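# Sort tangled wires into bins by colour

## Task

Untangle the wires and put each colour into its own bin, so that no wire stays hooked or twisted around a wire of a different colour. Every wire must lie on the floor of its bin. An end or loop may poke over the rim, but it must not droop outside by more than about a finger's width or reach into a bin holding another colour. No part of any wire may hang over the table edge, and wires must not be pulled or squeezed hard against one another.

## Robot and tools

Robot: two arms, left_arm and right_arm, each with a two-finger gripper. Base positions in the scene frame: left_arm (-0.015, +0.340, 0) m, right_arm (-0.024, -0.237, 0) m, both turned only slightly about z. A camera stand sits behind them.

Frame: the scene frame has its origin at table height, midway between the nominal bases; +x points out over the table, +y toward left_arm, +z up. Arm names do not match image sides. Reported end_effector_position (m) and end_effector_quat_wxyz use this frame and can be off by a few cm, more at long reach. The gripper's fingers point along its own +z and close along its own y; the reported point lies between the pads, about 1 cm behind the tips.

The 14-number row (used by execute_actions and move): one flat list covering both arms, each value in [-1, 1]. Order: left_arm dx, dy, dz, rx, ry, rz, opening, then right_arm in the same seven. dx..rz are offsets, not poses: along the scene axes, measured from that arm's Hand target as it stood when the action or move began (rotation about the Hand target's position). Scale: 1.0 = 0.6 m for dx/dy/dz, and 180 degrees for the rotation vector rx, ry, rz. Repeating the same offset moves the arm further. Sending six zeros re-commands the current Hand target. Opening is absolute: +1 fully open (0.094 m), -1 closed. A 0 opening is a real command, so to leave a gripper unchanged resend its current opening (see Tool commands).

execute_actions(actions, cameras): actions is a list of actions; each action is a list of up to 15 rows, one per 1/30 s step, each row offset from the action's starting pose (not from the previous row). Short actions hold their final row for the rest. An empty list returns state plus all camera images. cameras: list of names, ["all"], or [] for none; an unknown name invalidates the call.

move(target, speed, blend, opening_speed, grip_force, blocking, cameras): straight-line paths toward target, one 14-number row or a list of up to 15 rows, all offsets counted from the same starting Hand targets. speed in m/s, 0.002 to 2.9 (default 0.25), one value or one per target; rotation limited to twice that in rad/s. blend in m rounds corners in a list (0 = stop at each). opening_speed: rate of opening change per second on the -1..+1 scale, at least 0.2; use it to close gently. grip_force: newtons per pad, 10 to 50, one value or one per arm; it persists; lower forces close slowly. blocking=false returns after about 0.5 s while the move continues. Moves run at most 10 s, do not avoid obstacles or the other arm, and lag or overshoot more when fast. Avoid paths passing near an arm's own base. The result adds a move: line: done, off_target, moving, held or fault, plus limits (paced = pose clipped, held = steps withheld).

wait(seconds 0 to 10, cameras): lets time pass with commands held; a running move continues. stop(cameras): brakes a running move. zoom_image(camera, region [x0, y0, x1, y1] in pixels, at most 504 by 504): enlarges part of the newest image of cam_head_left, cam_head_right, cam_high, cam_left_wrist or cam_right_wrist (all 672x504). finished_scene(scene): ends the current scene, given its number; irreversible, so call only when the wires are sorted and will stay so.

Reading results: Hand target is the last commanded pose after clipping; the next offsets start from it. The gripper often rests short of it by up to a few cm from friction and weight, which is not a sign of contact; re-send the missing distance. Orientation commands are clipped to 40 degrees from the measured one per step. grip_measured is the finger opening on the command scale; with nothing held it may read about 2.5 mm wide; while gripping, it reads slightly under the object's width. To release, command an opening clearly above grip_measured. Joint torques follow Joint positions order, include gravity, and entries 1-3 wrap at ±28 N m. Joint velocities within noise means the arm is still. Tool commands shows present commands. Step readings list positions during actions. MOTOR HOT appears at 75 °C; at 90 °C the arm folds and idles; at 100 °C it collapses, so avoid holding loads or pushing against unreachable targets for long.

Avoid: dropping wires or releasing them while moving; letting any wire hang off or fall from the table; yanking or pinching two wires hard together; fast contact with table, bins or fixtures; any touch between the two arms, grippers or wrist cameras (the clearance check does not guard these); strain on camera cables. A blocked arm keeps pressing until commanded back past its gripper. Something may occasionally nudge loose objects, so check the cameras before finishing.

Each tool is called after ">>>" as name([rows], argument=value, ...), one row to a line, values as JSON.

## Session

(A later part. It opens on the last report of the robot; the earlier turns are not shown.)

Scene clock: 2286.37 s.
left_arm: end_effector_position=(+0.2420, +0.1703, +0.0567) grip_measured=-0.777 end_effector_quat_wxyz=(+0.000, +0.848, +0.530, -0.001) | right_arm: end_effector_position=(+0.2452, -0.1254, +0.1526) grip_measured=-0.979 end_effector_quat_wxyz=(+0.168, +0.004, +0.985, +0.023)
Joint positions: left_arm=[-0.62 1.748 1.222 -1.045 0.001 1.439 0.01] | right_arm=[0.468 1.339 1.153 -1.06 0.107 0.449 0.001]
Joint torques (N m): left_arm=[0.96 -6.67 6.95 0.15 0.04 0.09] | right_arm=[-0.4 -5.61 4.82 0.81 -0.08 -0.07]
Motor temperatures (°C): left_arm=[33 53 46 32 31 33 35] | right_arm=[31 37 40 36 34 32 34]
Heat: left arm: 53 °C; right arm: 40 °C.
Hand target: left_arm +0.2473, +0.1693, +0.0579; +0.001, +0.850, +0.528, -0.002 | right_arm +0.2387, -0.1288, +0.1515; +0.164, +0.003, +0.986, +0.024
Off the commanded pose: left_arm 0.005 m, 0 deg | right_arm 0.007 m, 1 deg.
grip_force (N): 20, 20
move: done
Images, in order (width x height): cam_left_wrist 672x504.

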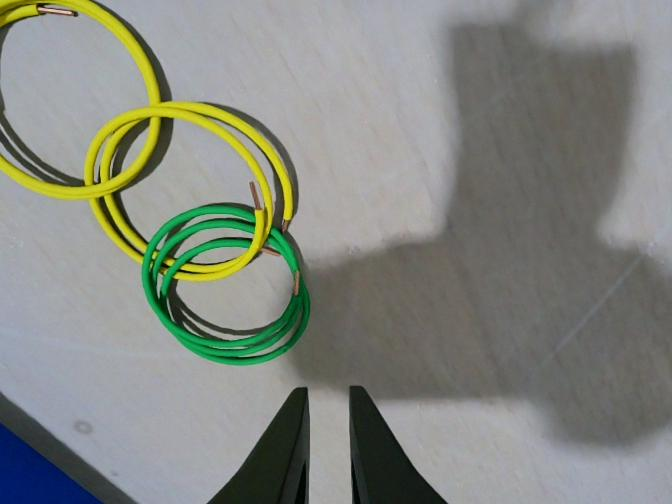

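>>> move(target=[0.021,0.0,-0.06,0,0,0,-0.8,0,0,0,0,0,0,-1], speed=0.1, cameras=["cam_left_wrist"])

>>> zoom_image(camera="cam_left_wrist", region=[230, 240, 430, 440])

Scene clock: 2304.47 s.
left_arm: end_effector_position=(+0.2605, +0.1672, +0.0282) grip_measured=-0.797 end_effector_quat_wxyz=(+0.005, +0.848, +0.531, +0.002) | right_arm: end_effector_position=(+0.2452, -0.1254, +0.1526) grip_measured=-0.979 end_effector_quat_wxyz=(+0.168, +0.004, +0.985, +0.023)
Joint positions: left_arm=[-0.597 1.835 1.211 -0.935 0.001 1.46 0.01] | right_arm=[0.468 1.339 1.153 -1.06 0.107 0.449 0.001]
Joint torques (N m): left_arm=[0.54 -7.6 4.4 0.3 0.05 0.05] | right_arm=[-0.42 -5.61 4.82 0.81 -0.07 -0.07]
Heat: left arm: 49 °C; right arm: 40 °C.
Hand target: left_arm +0.2600, +0.1692, +0.0219; +0.001, +0.849, +0.528, -0.002 | right_arm +0.2387, -0.1288, +0.1515; +0.164, +0.003, +0.986, +0.024
Off the commanded pose: left_arm 0.007 m, 1 deg | right_arm 0.007 m, 1 deg.
grip_force (N): 20, 20
move: done
Images, in order (width x height): cam_left_wrist 672x504.

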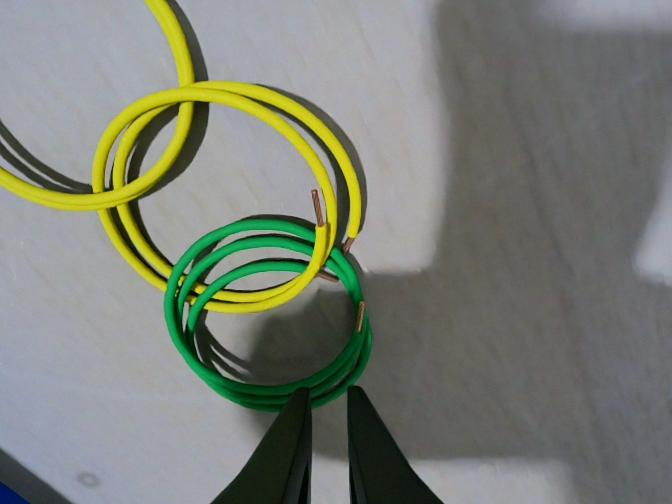

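Scaled by 2.520 from the camera's 672x504 image, which has a finer 960x720 frame.

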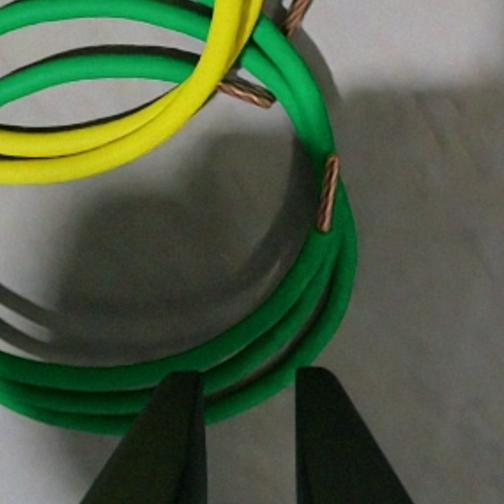

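>>> move([
  [-0.013,0.003,0.0,0,0,0,-0.85,0,0,0,0,0,0,-1],
  [-0.013,0.003,-0.014,0,0,0,-0.85,0,0,0,0,0,0,-1],
], speed=0.06, cameras=["cam_left_wrist"])

>>> zoom_image(camera="cam_left_wrist", region=[230, 240, 430, 440])

Scene clock: 2322.73 s.
left_arm: end_effector_position=(+0.2538, +0.1715, +0.0163) grip_measured=-0.847 end_effector_quat_wxyz=(+0.000, +0.848, +0.531, +0.000) | right_arm: end_effector_position=(+0.2452, -0.1254, +0.1526) grip_measured=-0.979 end_effector_quat_wxyz=(+0.168, +0.004, +0.985, +0.023)
Joint positions: left_arm=[-0.597 1.835 1.159 -0.895 0.001 1.461 0.007] | right_arm=[0.468 1.339 1.153 -1.06 0.107 0.449 0.001]
Joint torques (N m): left_arm=[0.03 -8.36 4.1 0.33 0.08 0.04] | right_arm=[-0.42 -5.63 4.82 0.81 -0.08 -0.07]
Heat: left arm: 49 °C; right arm: 40 °C.
Hand target: left_arm +0.2521, +0.1711, +0.0134; +0.001, +0.850, +0.528, -0.002 | right_arm +0.2387, -0.1288, +0.1515; +0.164, +0.003, +0.986, +0.024
Off the commanded pose: left_arm 0.003 m, 0 deg | right_arm 0.007 m, 1 deg.
grip_force (N): 20, 20
move: done
Images, in order (width x height): cam_left_wrist 672x504.

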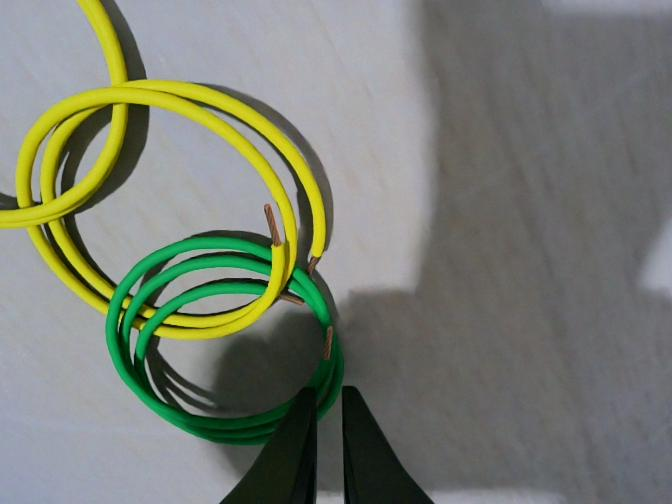

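Scaled by 2.520 from the camera's 672x504 image, which has a finer 960x720 frame.

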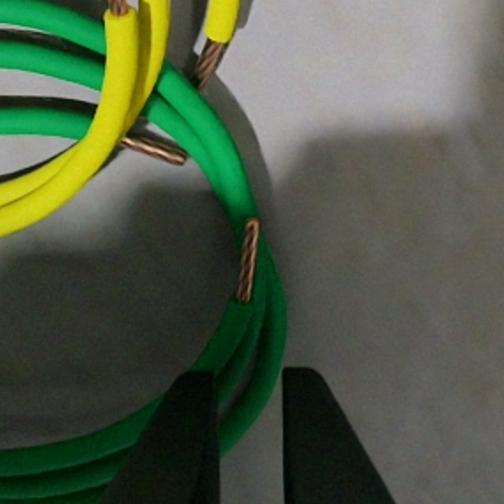

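>>> move([
  [-0.002,-0.009,0.004,0,0,0,-0.86,0,0,0,0,0,0,-1],
  [-0.002,-0.008,-0.013,0,0,0,-0.86,0,0,0,0,0,0,-1],
], speed=0.06, cameras=["cam_left_wrist"])

>>> zoom_image(camera="cam_left_wrist", region=[230, 280, 430, 480])

Scene clock: 2334.57 s.
left_arm: end_effector_position=(+0.2546, +0.1668, +0.0139) grip_measured=-0.857 end_effector_quat_wxyz=(+0.008, +0.849, +0.528, +0.003) | right_arm: end_effector_position=(+0.2452, -0.1254, +0.1526) grip_measured=-0.979 end_effector_quat_wxyz=(+0.168, +0.004, +0.985, +0.023)
Joint positions: left_arm=[-0.608 1.835 1.148 -0.867 0.001 1.455 0.007] | right_arm=[0.468 1.339 1.153 -1.06 0.107 0.449 0.001]
Joint torques (N m): left_arm=[-0.42 -6.8 4.38 0.38 0.08 -0.06] | right_arm=[-0.42 -5.61 4.82 0.81 -0.08 -0.07]
Heat: left arm: 49 °C; right arm: 40 °C.
Hand target: left_arm +0.2509, +0.1664, +0.0056; +0.001, +0.849, +0.528, -0.002 | right_arm +0.2387, -0.1288, +0.1515; +0.164, +0.003, +0.986, +0.024
Off the commanded pose: left_arm 0.009 m, 1 deg | right_arm 0.007 m, 1 deg.
grip_force (N): 20, 20
move: done
Images, in order (width x height): cam_left_wrist 672x504.

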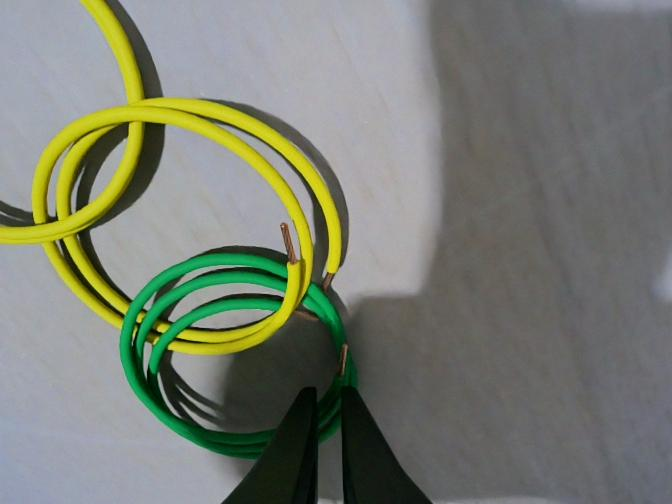

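Scaled by 2.520 from the camera's 672x504 image, which has a finer 960x720 frame.

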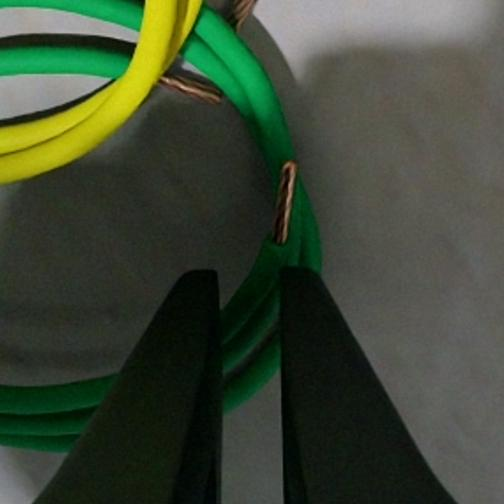

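>>> move([
  [-0.003,0.001,-0.006,0,0,0,-0.86,0,0,0,0,0,0,-1],
  [-0.003,0.001,-0.006,0,0,0,-1,0,0,0,0,0,0,-1],
  [-0.003,0.001,0.03,0,0,0,-1,0,0,0,0,0,0,-1],
], speed=0.06, opening_speed=0.3, cameras=["cam_left_wrist"])

>>> zoom_image(camera="cam_left_wrist", region=[230, 280, 430, 480])

Scene clock: 2348.80 s.
left_arm: end_effector_position=(+0.2489, +0.1705, +0.0141) grip_measured=-0.961 end_effector_quat_wxyz=(-0.004, +0.849, +0.529, -0.002) | right_arm: end_effector_position=(+0.2452, -0.1254, +0.1526) grip_measured=-0.979 end_effector_quat_wxyz=(+0.168, +0.004, +0.985, +0.023)
Joint positions: left_arm=[-0.608 1.835 1.149 -0.895 0.001 1.455 0.002] | right_arm=[0.468 1.339 1.153 -1.06 0.107 0.449 0.001]
Joint torques (N m): left_arm=[-0.8 -9.89 6.42 -0.06 0.11 -0.06] | right_arm=[-0.4 -5.61 4.82 0.81 -0.07 -0.07]
Heat: left arm: 49 °C; right arm: 40 °C.
Hand target: left_arm +0.2492, +0.1669, +0.0236; +0.001, +0.849, +0.528, -0.002 | right_arm +0.2387, -0.1288, +0.1515; +0.164, +0.003, +0.986, +0.024
Off the commanded pose: left_arm 0.010 m, 1 deg | right_arm 0.007 m, 1 deg.
grip_force (N): 20, 20
move: done
Images, in order (width x height): cam_left_wrist 672x504.

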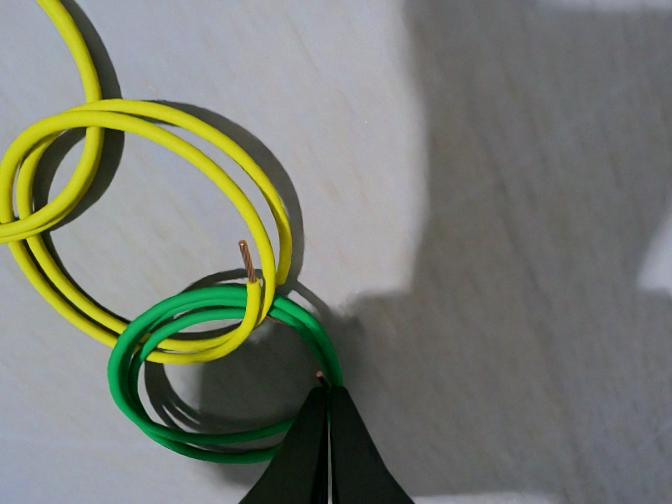

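Scaled by 2.520 from the camera's 672x504 image, which has a finer 960x720 frame.

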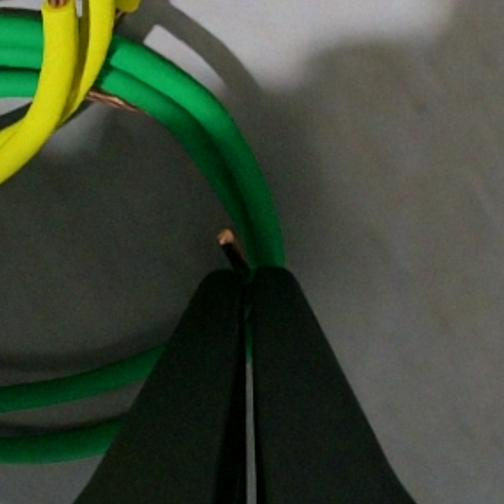

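>>> move(target=[0.0,0.0,0.05,0,0,0,-1,0,0,0,0,0,0,-1], speed=0.06, cameras=["cam_left_wrist","cam_right_wrist"])

>>> zoom_image(camera="cam_left_wrist", region=[130, 200, 430, 480])

Scene clock: 2357.87 s.
left_arm: end_effector_position=(+0.2499, +0.1699, +0.0439) grip_measured=-0.962 end_effector_quat_wxyz=(-0.004, +0.849, +0.529, -0.002) | right_arm: end_effector_position=(+0.2452, -0.1254, +0.1526) grip_measured=-0.979 end_effector_quat_wxyz=(+0.168, +0.004, +0.985, +0.023)
Joint positions: left_arm=[-0.608 1.796 1.227 -1.012 0.001 1.455 0.002] | right_arm=[0.468 1.339 1.153 -1.06 0.107 0.449 0.001]
Joint torques (N m): left_arm=[-0.91 -9.94 6.68 -0.11 0.07 -0.08] | right_arm=[-0.42 -5.63 4.82 0.81 -0.07 -0.07]
Heat: left arm: 50 °C; right arm: 40 °C.
Hand target: left_arm +0.2492, +0.1669, +0.0537; +0.001, +0.849, +0.528, -0.002 | right_arm +0.2387, -0.1288, +0.1515; +0.164, +0.003, +0.986, +0.024
Off the commanded pose: left_arm 0.010 m, 1 deg | right_arm 0.007 m, 1 deg.
grip_force (N): 20, 20
move: done
Images, in order (width x height): cam_left_wrist 672x504, cam_right_wrist 672x504.

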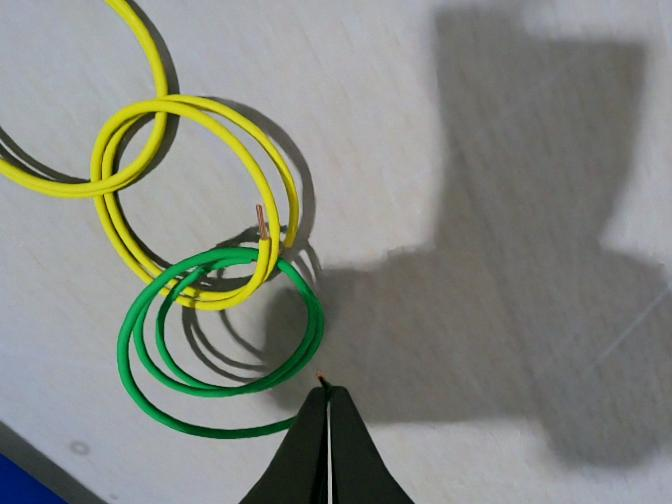

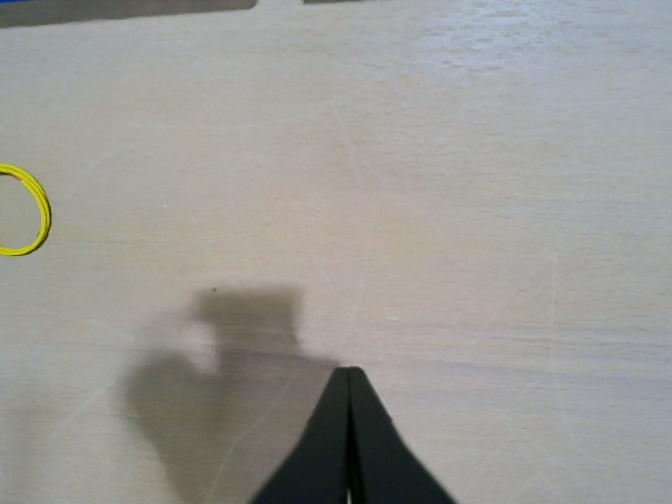

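Scaled by 1.680 from the camera's 672x504 image, which has a finer 960x720 frame.

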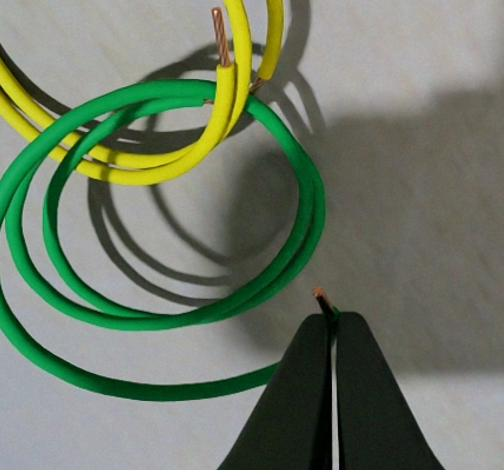

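>>> move([
  [-0.01,-0.067,0.016,0,0,0.19,-1,0,0,0,0,0,0,-1],
  [0.022,-0.082,0.016,0,0,0.42,-1,0,0,0,0,0,0,-1],
], speed=0.06, blend=[0.01,0], cameras=["cam_left_wrist"])

>>> zoom_image(camera="cam_left_wrist", region=[230, 240, 490, 500])

Scene clock: 2384.77 s.
left_arm: end_effector_position=(+0.2572, +0.1192, +0.0635) grip_measured=-0.963 end_effector_quat_wxyz=(+0.009, +0.410, +0.912, -0.003) | right_arm: end_effector_position=(+0.2452, -0.1254, +0.1526) grip_measured=-0.979 end_effector_quat_wxyz=(+0.168, +0.004, +0.985, +0.023)
Joint positions: left_arm=[-0.718 1.88 1.416 -1.089 0.001 0.161 0.002] | right_arm=[0.468 1.339 1.153 -1.06 0.107 0.449 0.001]
Joint torques (N m): left_arm=[0.53 -7.75 7.01 0.07 0.06 -0.11] | right_arm=[-0.42 -5.61 4.81 0.81 -0.07 -0.07]
Heat: left arm: 51 °C; right arm: 40 °C.
Hand target: left_arm +0.2591, +0.1193, +0.0633; +0.002, +0.404, +0.915, -0.001 (not the last commanded pose) | right_arm +0.2387, -0.1288, +0.1515; +0.164, +0.003, +0.986, +0.024
Off the commanded pose: left_arm 0.005 m, 8 deg | right_arm 0.007 m, 1 deg.
grip_force (N): 20, 20
move: off_target (left_arm; path cut at 10 s); path passed 1 of 2 targets
Images, in order (width x height): cam_left_wrist 672x504.

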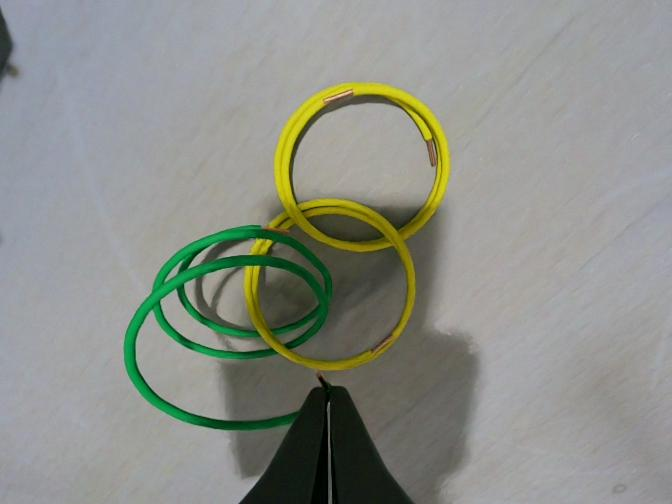

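Scaled by 1.938 from the camera's 672x504 image, which has a finer 960x720 frame.

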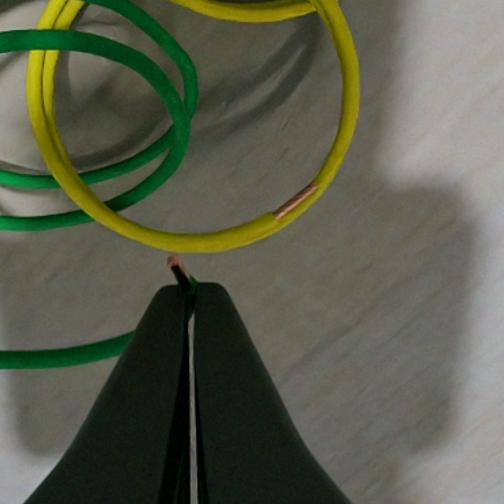

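>>> move([
  [0.043,0.01,0.005,0,0,0.25,-1,0,0,0,0,0,0,-1],
  [0.06,0.052,0.005,0,0,0.47,-1,0,0,0,0,0,0,-1],
], speed=0.15, blend=[0.01,0], cameras=["cam_left_wrist","cam_right_wrist"])

>>> zoom_image(camera="cam_left_wrist", region=[230, 240, 490, 500])

Scene clock: 2401.40 s.
left_arm: end_effector_position=(+0.2969, +0.1452, +0.0671) grip_measured=-0.963 end_effector_quat_wxyz=(+0.006, -0.308, +0.951, -0.008) | right_arm: end_effector_position=(+0.2452, -0.1254, +0.1526) grip_measured=-0.979 end_effector_quat_wxyz=(+0.168, +0.004, +0.985, +0.023)
Joint positions: left_arm=[-0.595 1.94 1.511 -1.121 0.001 -1.186 0.002] | right_arm=[0.468 1.339 1.153 -1.06 0.107 0.449 0.001]
Joint torques (N m): left_arm=[0.57 -9.47 5.35 0.1 -0.02 -0.08] | right_arm=[-0.42 -5.61 4.81 0.81 -0.07 -0.07]
Heat: left arm: 49 °C; right arm: 40 °C.
Hand target: left_arm +0.2950, +0.1504, +0.0662; +0.002, -0.316, +0.949, +0.001 | right_arm +0.2387, -0.1288, +0.1515; +0.164, +0.003, +0.986, +0.024
Off the commanded pose: left_arm 0.006 m, 2 deg | right_arm 0.007 m, 1 deg.
grip_force (N): 20, 20
move: done
Images, in order (width x height): cam_left_wrist 672x504, cam_right_wrist 672x504.

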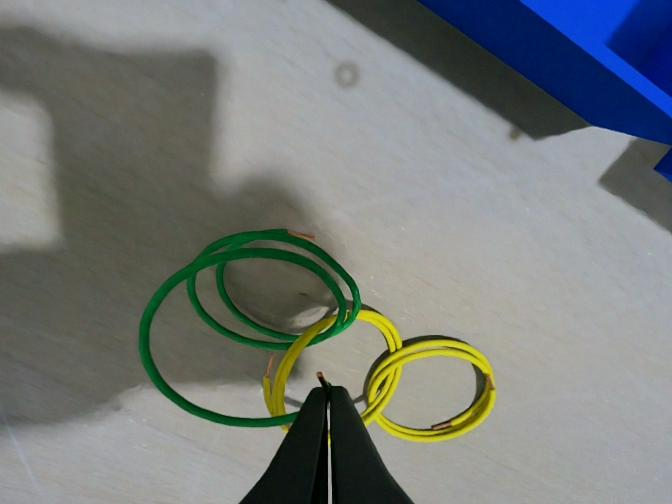

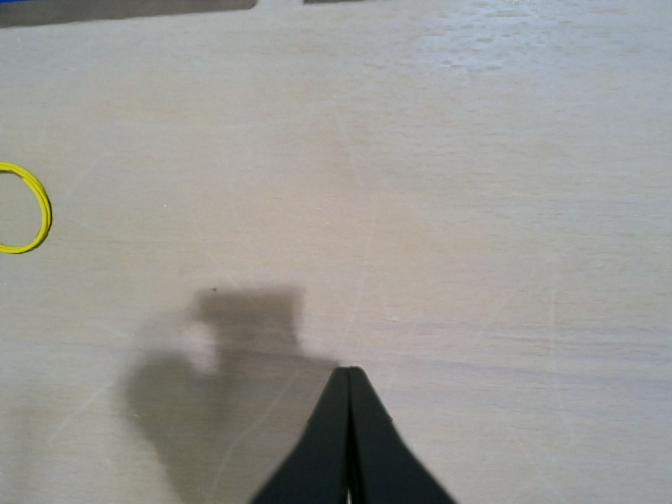

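Scaled by 1.938 from the camera's 672x504 image, which has a finer 960x720 frame.

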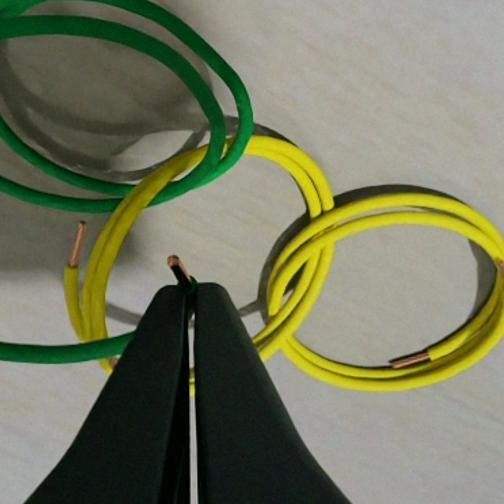

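>>> move([
  [-0.01,0.045,0.0,0,0,0.18,-1,0,0,0,0,0,0,-1],
  [-0.04,0.07,0.0,0,0,0.28,-1,0,0,0,0,0,0,-1],
], speed=0.12, blend=[0.01,0], cameras=["cam_left_wrist"])

>>> zoom_image(camera="cam_left_wrist", region=[100, 200, 400, 500])

Scene clock: 2413.77 s.
left_arm: end_effector_position=(+0.2704, +0.1890, +0.0628) grip_measured=-0.963 end_effector_quat_wxyz=(-0.004, -0.683, +0.731, +0.009) | right_arm: end_effector_position=(+0.2452, -0.1254, +0.1526) grip_measured=-0.979 end_effector_quat_wxyz=(+0.168, +0.004, +0.985, +0.023)
Joint positions: left_arm=[-0.523 1.814 1.327 -1.103 0.002 -1.991 0.002] | right_arm=[0.468 1.339 1.153 -1.06 0.107 0.449 0.001]
Joint torques (N m): left_arm=[0.61 -10.5 4.45 0.23 -0.02 -0.12] | right_arm=[-0.43 -5.63 4.81 0.81 -0.07 -0.07]
Heat: left arm: 49 °C; right arm: 40 °C.
Hand target: left_arm +0.2711, +0.1925, +0.0662; -0.002, +0.690, -0.724, -0.002 | right_arm +0.2387, -0.1288, +0.1515; +0.164, +0.003, +0.986, +0.024
Off the commanded pose: left_arm 0.005 m, 2 deg | right_arm 0.007 m, 1 deg.
grip_force (N): 20, 20
move: done
Images, in order (width x height): cam_left_wrist 672x504.

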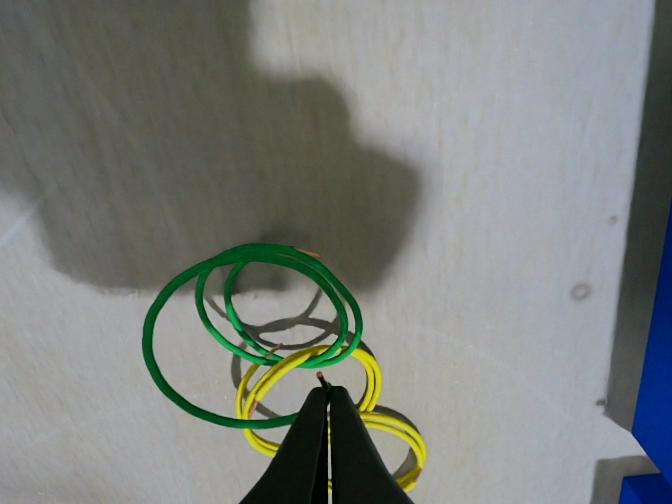

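Scaled by 1.680 from the camera's 672x504 image, which has a finer 960x720 frame.

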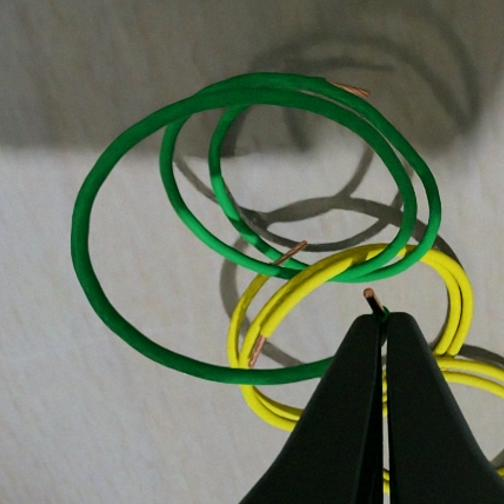

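>>> move([
  [0.0,0.0,-0.08,0,0,0,-1,0,0,0,0,0,0,-1],
  [0.0,0.0,-0.08,0,0,0,-0.6,0,0,0,0,0,0,-1],
  [0.0,0.0,0.0,0,0,0,-0.6,0,0,0,0,0,0,-1],
  [-0.03,0.0,0.06,0,0,-0.45,-0.6,0,0,0,0,0,0,-1],
], speed=0.12, opening_speed=0.5, cameras=["cam_left_wrist"])

>>> zoom_image(camera="cam_left_wrist", region=[280, 140, 520, 380])

Scene clock: 2436.13 s.
left_arm: end_effector_position=(+0.2519, +0.1945, +0.0906) grip_measured=-0.603 end_effector_quat_wxyz=(-0.009, -0.063, +0.998, +0.004) | right_arm: end_effector_position=(+0.2452, -0.1254, +0.1526) grip_measured=-0.979 end_effector_quat_wxyz=(+0.168, +0.004, +0.985, +0.023)
Joint positions: left_arm=[-0.535 1.724 1.33 -1.198 0.002 -0.627 0.019] | right_arm=[0.468 1.339 1.153 -1.06 0.107 0.449 0.001]
Joint torques (N m): left_arm=[-0.61 -9.59 7.15 -0.03 -0.05 0.03] | right_arm=[-0.42 -5.63 4.83 0.81 -0.07 -0.07]
Heat: left arm: 51 °C; right arm: 40 °C.
Hand target: left_arm +0.2531, +0.1924, +0.1022; +0.002, -0.055, +0.999, +0.000 | right_arm +0.2387, -0.1288, +0.1515; +0.164, +0.003, +0.986, +0.024
Off the commanded pose: left_arm 0.012 m, 2 deg | right_arm 0.007 m, 1 deg.
grip_force (N): 20, 20
move: off_target (left_arm)
Images, in order (width x height): cam_left_wrist 672x504.

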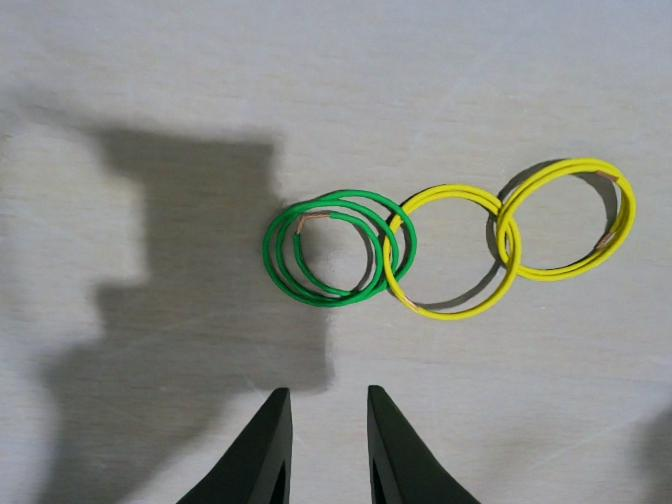

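Scaled by 2.100 from the camera's 672x504 image, which has a finer 960x720 frame.

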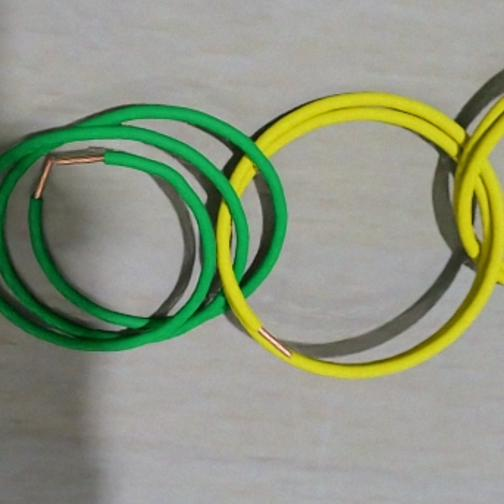

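>>> zoom_image(camera="cam_left_wrist", region=[355, 180, 425, 250])

>>> zoom_image(camera="cam_left_wrist", region=[355, 240, 425, 310])

>>> zoom_image(camera="cam_left_wrist", region=[260, 190, 360, 310])

Scaled by 7.200 from the camera's 672x504 image, which has a finer 960x720 frame.

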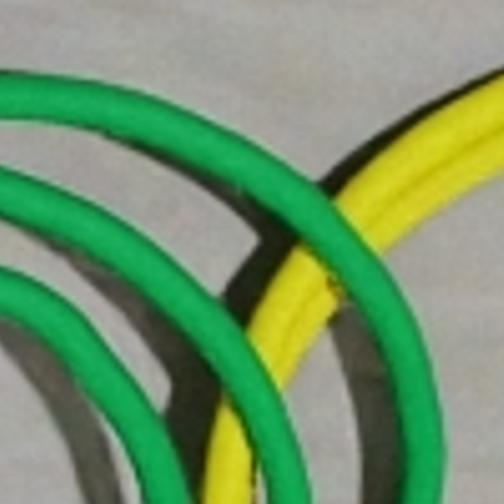

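Scaled by 7.200 from the camera's 672x504 image, which has a finer 960x720 frame.

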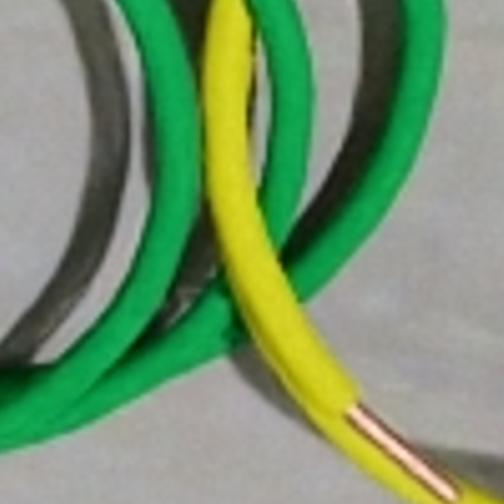

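Scaled by 4.200 from the camera's 672x504 image, which has a finer 960x720 frame.

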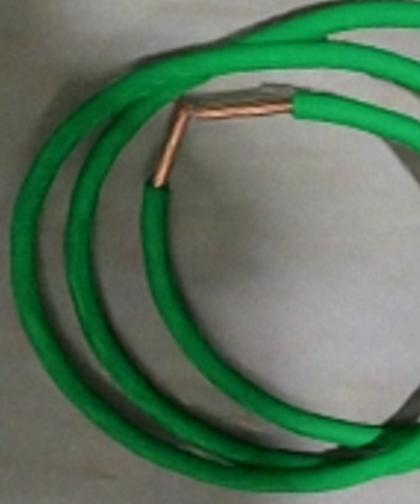

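>>> move(target=[0.018,0.033,-0.1,0,0,-0.283,-0.3,0,0,0,0,0,0,-1], speed=0.2, cameras=["cam_left_wrist"])

Scene clock: 2468.60 s.
left_arm: end_effector_position=(+0.2629, +0.2101, +0.0489) grip_measured=-0.303 end_effector_quat_wxyz=(+0.005, +0.378, +0.926, -0.001) | right_arm: end_effector_position=(+0.2452, -0.1254, +0.1526) grip_measured=-0.979 end_effector_quat_wxyz=(+0.168, +0.004, +0.985, +0.023)
Joint positions: left_arm=[-0.474 1.743 1.183 -1 0.002 0.336 0.033] | right_arm=[0.468 1.339 1.153 -1.06 0.107 0.449 0.001]
Joint torques (N m): left_arm=[0.75 -6.58 4.45 0.4 0 0.06] | right_arm=[-0.4 -5.63 4.82 0.81 -0.07 -0.07]
Heat: left arm: 52 °C; right arm: 40 °C.
Hand target: left_arm +0.2640, +0.2122, +0.0423; +0.002, +0.380, +0.925, -0.001 | right_arm +0.2387, -0.1288, +0.1515; +0.164, +0.003, +0.986, +0.024
Off the commanded pose: left_arm 0.007 m, 0 deg | right_arm 0.007 m, 1 deg.
grip_force (N): 20, 20
move: done
Images, in order (width x height): cam_left_wrist 672x504.

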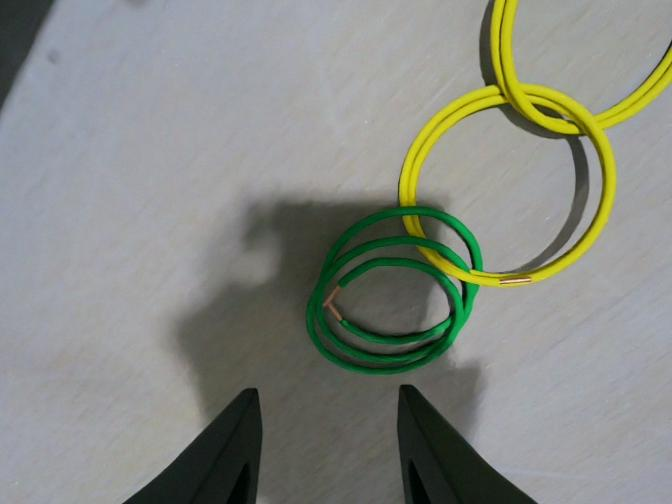

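>>> move([
  [0.012,0.0,0,0,0,0,-0.36,0,0,0,0,0,0,-1],
  [0.007,0.003,-0.072,0,0,0,-0.36,0,0,0,0,0,0,-1],
], speed=0.1, cameras=["cam_left_wrist"])

Scene clock: 2483.43 s.
left_arm: end_effector_position=(+0.2677, +0.2111, +0.0064) grip_measured=-0.357 end_effector_quat_wxyz=(+0.005, +0.379, +0.926, -0.001) | right_arm: end_effector_position=(+0.2452, -0.1254, +0.1526) grip_measured=-0.979 end_effector_quat_wxyz=(+0.168, +0.004, +0.985, +0.023)
Joint positions: left_arm=[-0.464 1.821 1.097 -0.836 0.002 0.348 0.03] | right_arm=[0.468 1.339 1.153 -1.06 0.107 0.449 0.001]
Joint torques (N m): left_arm=[0.79 -6.91 4.3 0.44 -0.01 0.08] | right_arm=[-0.42 -5.63 4.82 0.81 -0.08 -0.07]
Heat: left arm: 49 °C; right arm: 40 °C.
Hand target: left_arm +0.2681, +0.2139, -0.0009; +0.003, +0.380, +0.925, -0.001 | right_arm +0.2387, -0.1288, +0.1515; +0.164, +0.003, +0.986, +0.024
Off the commanded pose: left_arm 0.008 m, 0 deg | right_arm 0.007 m, 1 deg.
grip_force (N): 20, 20
move: done
Images, in order (width x height): cam_left_wrist 672x504.

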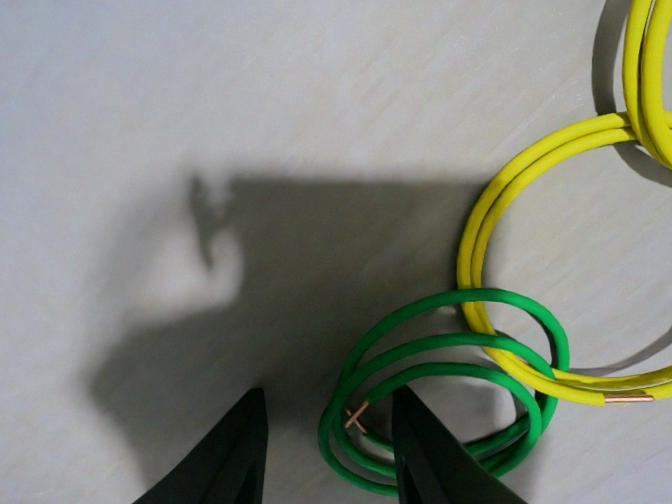

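Good. Stroke 124°, then release and look.

>>> move([
  [0,0,0.0,0,0,0,-0.96,0,0,0,0,0,0,-1],
  [-0.021,0.0118,0.008,0,0,0.172,-0.96,0,0,0,0,0,0,-1],
  [-0.045,0.0112,0.008,0,0,0.344,-0.96,0,0,0,0,0,0,-1],
  [-0.0653,-0.0017,0.008,0,0,0.517,-0.96,0,0,0,0,0,0,-1],
  [-0.076,-0.0232,0.008,0,0,0.689,-0.96,0,0,0,0,0,0,-1],
], speed=0.2, opening_speed=0.6, blend=[0,0.006,0.006,0.006,0])

>>> move([
  [0.0,0,0.0,0,0,0,-0.5,0,0,0,0,0,0,-1],
  [0.02,0,0.09,0,0,0,-0.4,0,0,0,0,0,0,-1],
  [0.07,0.02,0.09,0,0,-0.689,-0.4,0,0,0,0,0,0,-1],
], opening_speed=0.8, blend=[0,0.01,0], speed=0.3, cameras=["cam_left_wrist"])

>>> zoom_image(camera="cam_left_wrist", region=[280, 140, 560, 420])

Scene clock: 2513.97 s.
left_arm: end_effector_position=(+0.2294, +0.1985, +0.0058) grip_measured=-0.935 end_effector_quat_wxyz=(+0.003, -0.637, +0.771, -0.007) | right_arm: end_effector_position=(+0.2452, -0.1254, +0.1526) grip_measured=-0.979 end_effector_quat_wxyz=(+0.168, +0.004, +0.985, +0.023)
Joint positions: left_arm=[-0.563 1.719 0.968 -0.805 -0.001 -1.909 0.003] | right_arm=[0.468 1.339 1.153 -1.06 0.107 0.449 0.001]
Joint torques (N m): left_arm=[-1.02 -7.54 3.78 0.19 -0.01 -0.16] | right_arm=[-0.42 -5.63 4.83 0.81 -0.08 -0.07]
Motor temperatures (°C): left_arm=[33 47 46 32 31 33 35] | right_arm=[31 37 40 36 34 32 35]
Heat: left arm: 47 °C; right arm: 40 °C.
Hand target: left_arm +0.2224, +0.2001, +0.0038; +0.002, -0.638, +0.770, +0.002 | right_arm +0.2387, -0.1288, +0.1515; +0.164, +0.003, +0.986, +0.024
Off the commanded pose: left_arm 0.007 m, 1 deg | right_arm 0.007 m, 1 deg.
grip_force (N): 20, 20
move: done

Scene clock: 2520.90 s.
left_arm: end_effector_position=(+0.2621, +0.2107, +0.0568) grip_measured=-0.403 end_effector_quat_wxyz=(+0.008, +0.378, +0.926, -0.001) | right_arm: end_effector_position=(+0.2452, -0.1254, +0.1526) grip_measured=-0.979 end_effector_quat_wxyz=(+0.168, +0.004, +0.985, +0.023)
Joint positions: left_arm=[-0.474 1.724 1.193 -1.023 0.001 0.336 0.028] | right_arm=[0.468 1.339 1.153 -1.06 0.107 0.449 0.001]
Joint torques (N m): left_arm=[0.76 -6.32 6.93 0.03 0.05 0.06] | right_arm=[-0.42 -5.63 4.82 0.81 -0.07 -0.07]
Heat: left arm: 47 °C; right arm: 40 °C.
Hand target: left_arm +0.2645, +0.2121, +0.0578; +0.003, +0.380, +0.925, -0.001 | right_arm +0.2387, -0.1288, +0.1515; +0.164, +0.003, +0.986, +0.024
Off the commanded pose: left_arm 0.003 m, 1 deg | right_arm 0.007 m, 1 deg.
grip_force (N): 20, 20
move: done; blend cut to 0 m at target 2
Images, in order (width x height): cam_left_wrist 672x504.

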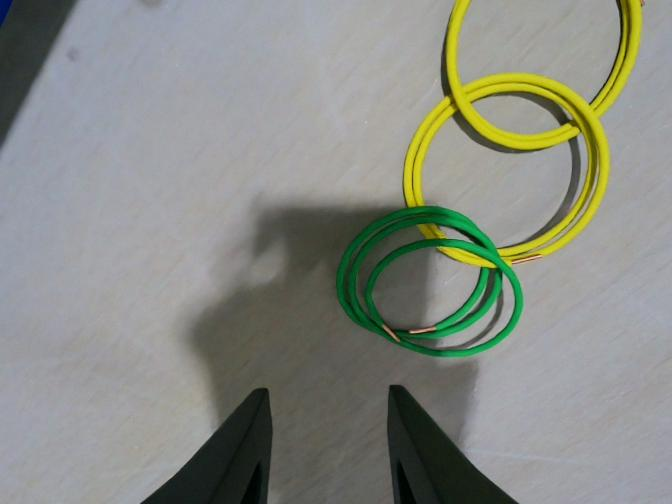

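Scaled by 1.800 from the camera's 672x504 image, which has a finer 960x720 frame.

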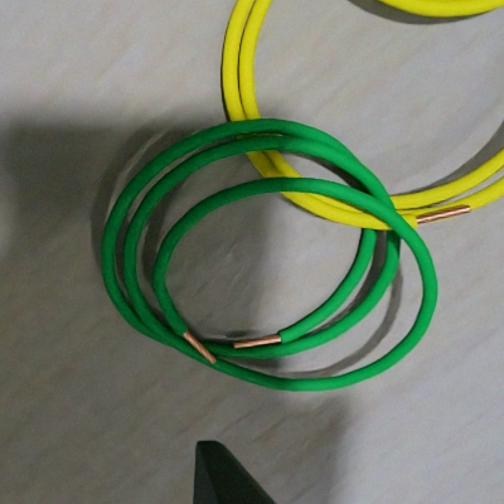

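>>> move([
  [-0.004,-0.014,-0.03,0,0,0,-0.36,0,0,0,0,0,0,-1],
  [-0.009,-0.010,-0.098,0,0,0,-0.36,0,0,0,0,0,0,-1],
], speed=0.12, cameras=["cam_left_wrist"])

Scene clock: 2534.23 s.
left_arm: end_effector_position=(+0.2597, +0.2063, +0.0064) grip_measured=-0.363 end_effector_quat_wxyz=(+0.005, +0.381, +0.925, -0.002) | right_arm: end_effector_position=(+0.2452, -0.1254, +0.1526) grip_measured=-0.979 end_effector_quat_wxyz=(+0.168, +0.004, +0.985, +0.023)
Joint positions: left_arm=[-0.488 1.803 1.073 -0.831 0.004 0.328 0.03] | right_arm=[0.468 1.339 1.153 -1.06 0.107 0.449 0.001]
Joint torques (N m): left_arm=[-0.46 -6.65 4.15 0.49 0 -0.07] | right_arm=[-0.4 -5.61 4.81 0.81 -0.07 -0.07]
Heat: left arm: 48 °C; right arm: 40 °C.
Hand target: left_arm +0.2591, +0.2060, -0.0009; +0.003, +0.380, +0.925, -0.001 | right_arm +0.2387, -0.1288, +0.1515; +0.164, +0.003, +0.986, +0.024
Off the commanded pose: left_arm 0.007 m, 0 deg | right_arm 0.007 m, 1 deg.
grip_force (N): 20, 20
move: done
Images, in order (width x height): cam_left_wrist 672x504.

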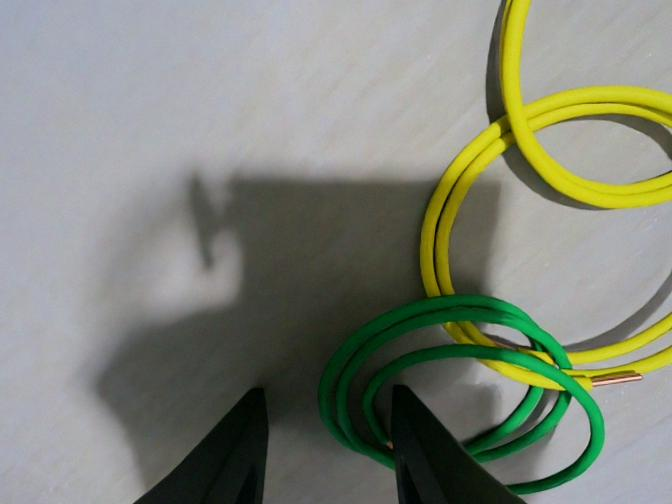

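>>> move([
  [0,0,0.0,0,0,0,-0.96,0,0,0,0,0,0,-1],
  [-0.021,0.0118,0.008,0,0,0.172,-0.96,0,0,0,0,0,0,-1],
  [-0.045,0.0112,0.008,0,0,0.344,-0.96,0,0,0,0,0,0,-1],
  [-0.0653,-0.0017,0.008,0,0,0.517,-0.96,0,0,0,0,0,0,-1],
  [-0.076,-0.0232,0.008,0,0,0.689,-0.96,0,0,0,0,0,0,-1],
], speed=0.2, opening_speed=0.6, blend=[0,0.006,0.006,0.006,0])

>>> move([
  [0.0,0,0.0,0,0,0,-0.5,0,0,0,0,0,0,-1],
  [0.02,0,0.09,0,0,0,-0.4,0,0,0,0,0,0,-1],
  [0.07,0.02,0.09,0,0,-0.689,-0.4,0,0,0,0,0,0,-1],
], opening_speed=0.8, blend=[0,0.01,0], speed=0.3, cameras=["cam_left_wrist"])

>>> zoom_image(camera="cam_left_wrist", region=[280, 140, 560, 420])

Scene clock: 2558.63 s.
left_arm: end_effector_position=(+0.2210, +0.1931, +0.0058) grip_measured=-0.934 end_effector_quat_wxyz=(+0.008, -0.638, +0.770, -0.003) | right_arm: end_effector_position=(+0.2452, -0.1254, +0.1526) grip_measured=-0.979 end_effector_quat_wxyz=(+0.168, +0.004, +0.985, +0.023)
Joint positions: left_arm=[-0.603 1.706 0.953 -0.806 -0.013 -1.951 0.003] | right_arm=[0.468 1.339 1.153 -1.06 0.107 0.449 0.001]
Joint torques (N m): left_arm=[-1.13 -7.38 4.12 0.18 0.13 -0.15] | right_arm=[-0.4 -5.61 4.82 0.81 -0.07 -0.07]
Heat: left arm: 47 °C; right arm: 40 °C.
Hand target: left_arm +0.2134, +0.1922, +0.0038; +0.002, -0.639, +0.770, +0.003 | right_arm +0.2387, -0.1288, +0.1515; +0.164, +0.003, +0.986, +0.024
Off the commanded pose: left_arm 0.008 m, 1 deg | right_arm 0.007 m, 1 deg.
grip_force (N): 20, 20
move: done

Scene clock: 2565.57 s.
left_arm: end_effector_position=(+0.2531, +0.2029, +0.0567) grip_measured=-0.403 end_effector_quat_wxyz=(+0.009, +0.378, +0.926, -0.001) | right_arm: end_effector_position=(+0.2452, -0.1254, +0.1526) grip_measured=-0.979 end_effector_quat_wxyz=(+0.168, +0.004, +0.985, +0.023)
Joint positions: left_arm=[-0.51 1.706 1.172 -1.02 0 0.3 0.028] | right_arm=[0.468 1.339 1.153 -1.06 0.107 0.449 0.001]
Joint torques (N m): left_arm=[0.54 -6.23 7.01 0.04 0.02 0.05] | right_arm=[-0.4 -5.61 4.82 0.81 -0.07 -0.07]
Heat: left arm: 47 °C; right arm: 40 °C.
Hand target: left_arm +0.2555, +0.2041, +0.0579; +0.003, +0.380, +0.925, -0.001 | right_arm +0.2387, -0.1288, +0.1515; +0.164, +0.003, +0.986, +0.024
Off the commanded pose: left_arm 0.003 m, 1 deg | right_arm 0.007 m, 1 deg.
grip_force (N): 20, 20
move: done; blend cut to 0 m at target 2
Images, in order (width x height): cam_left_wrist 672x504.

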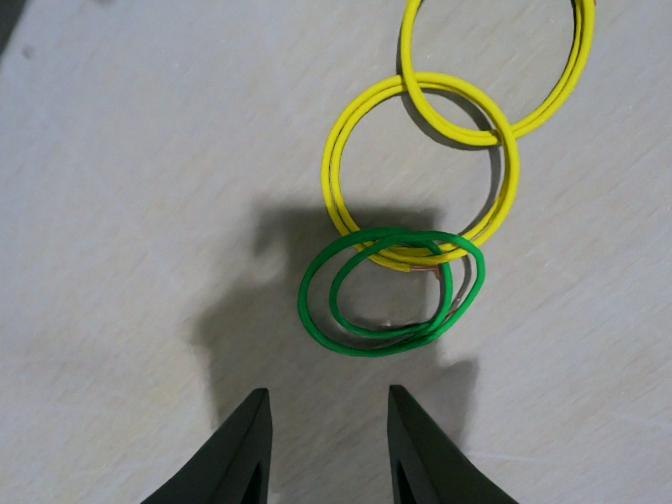

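Scaled by 1.800 from the camera's 672x504 image, which has a finer 960x720 frame.

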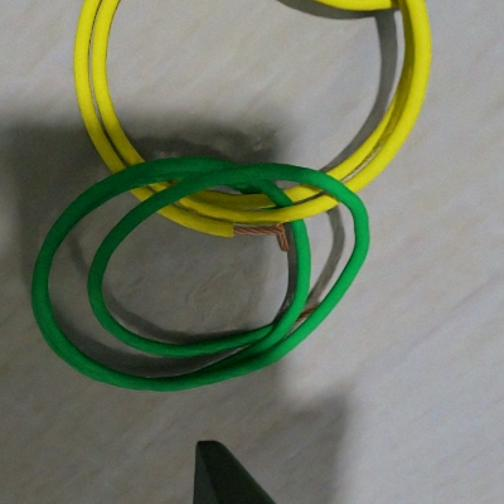

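>>> zoom_image(camera="cam_left_wrist", region=[400, 220, 500, 350])

>>> zoom_image(camera="cam_left_wrist", region=[320, 210, 440, 290])

Scaled by 3.877 from the camera's 672x504 image, which has a finer 960x720 frame.

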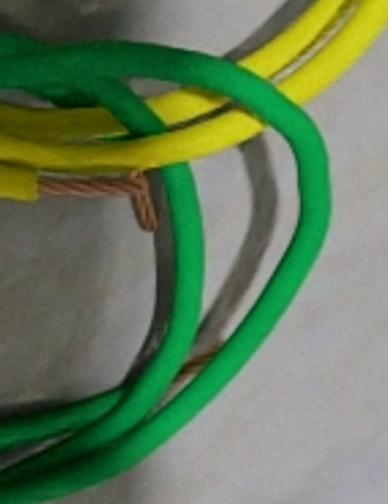

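Scaled by 4.200 from the camera's 672x504 image, which has a finer 960x720 frame.

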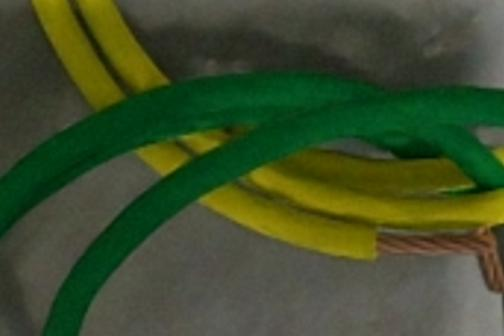

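>>> move([
  [0.01,0.004,-0.03,0,0,0,-0.36,0,0,0,0,0,0,-1],
  [0.007,0.008,-0.098,0,0,0,-0.36,0,0,0,0,0,0,-1],
  [0.007,0.008,-0.098,0,0,0,-0.96,0,0,0,0,0,0,-1],
  [-0.014,0.02,-0.09,0,0,0.172,-0.96,0,0,0,0,0,0,-1],
  [-0.03,0.021,-0.09,0,0,0.28,-0.96,0,0,0,0,0,0,-1],
], speed=0.15, opening_speed=0.6, blend=[0.005,0,0,0.006,0], cameras=["cam_left_wrist"])

>>> zoom_image(camera="cam_left_wrist", region=[300, 240, 560, 500])

Scene clock: 2621.07 s.
left_arm: end_effector_position=(+0.2472, +0.2097, +0.0073) grip_measured=-0.938 end_effector_quat_wxyz=(+0.012, -0.048, +0.999, -0.016) | right_arm: end_effector_position=(+0.2452, -0.1254, +0.1526) grip_measured=-0.979 end_effector_quat_wxyz=(+0.168, +0.004, +0.985, +0.023)
Joint positions: left_arm=[-0.488 1.735 0.993 -0.793 0.017 -0.55 0.003] | right_arm=[0.468 1.339 1.153 -1.06 0.107 0.449 0.001]
Joint torques (N m): left_arm=[-0.51 -7.82 3.36 0.12 -0.17 -0.12] | right_arm=[-0.4 -5.61 4.82 0.81 -0.07 -0.07]
Heat: left arm: 47 °C; right arm: 40 °C.
Hand target: left_arm +0.2375, +0.2168, +0.0038; +0.003, -0.050, +0.999, +0.001 | right_arm +0.2387, -0.1288, +0.1515; +0.164, +0.003, +0.986, +0.024
Off the commanded pose: left_arm 0.012 m, 2 deg | right_arm 0.007 m, 1 deg.
grip_force (N): 20, 20
move: off_target (left_arm); target 3's new opening was sent with left_arm's hand 0.012 m and 2 deg from that target
Images, in order (width x height): cam_left_wrist 672x504.

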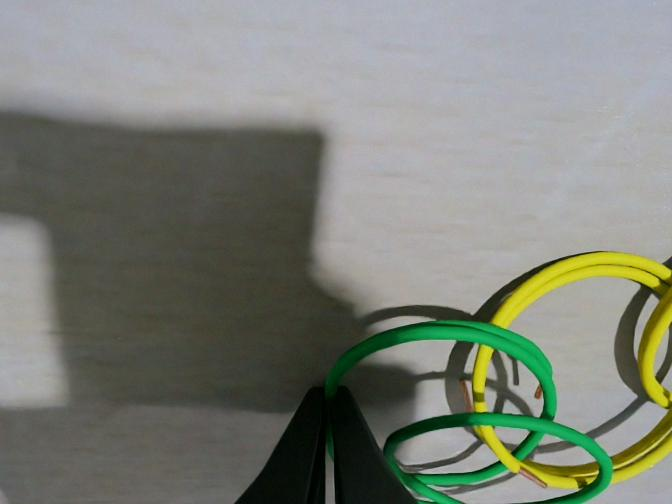

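Scaled by 1.938 from the camera's 672x504 image, which has a finer 960x720 frame.

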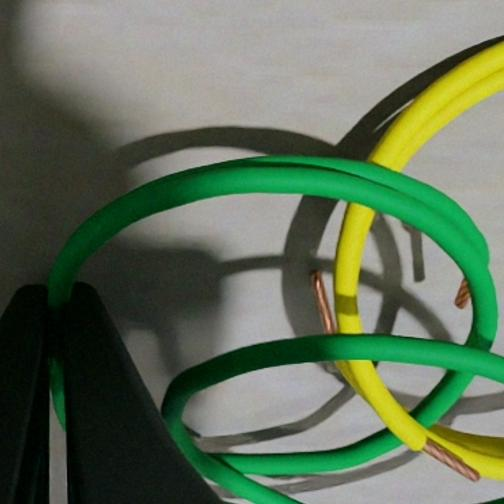

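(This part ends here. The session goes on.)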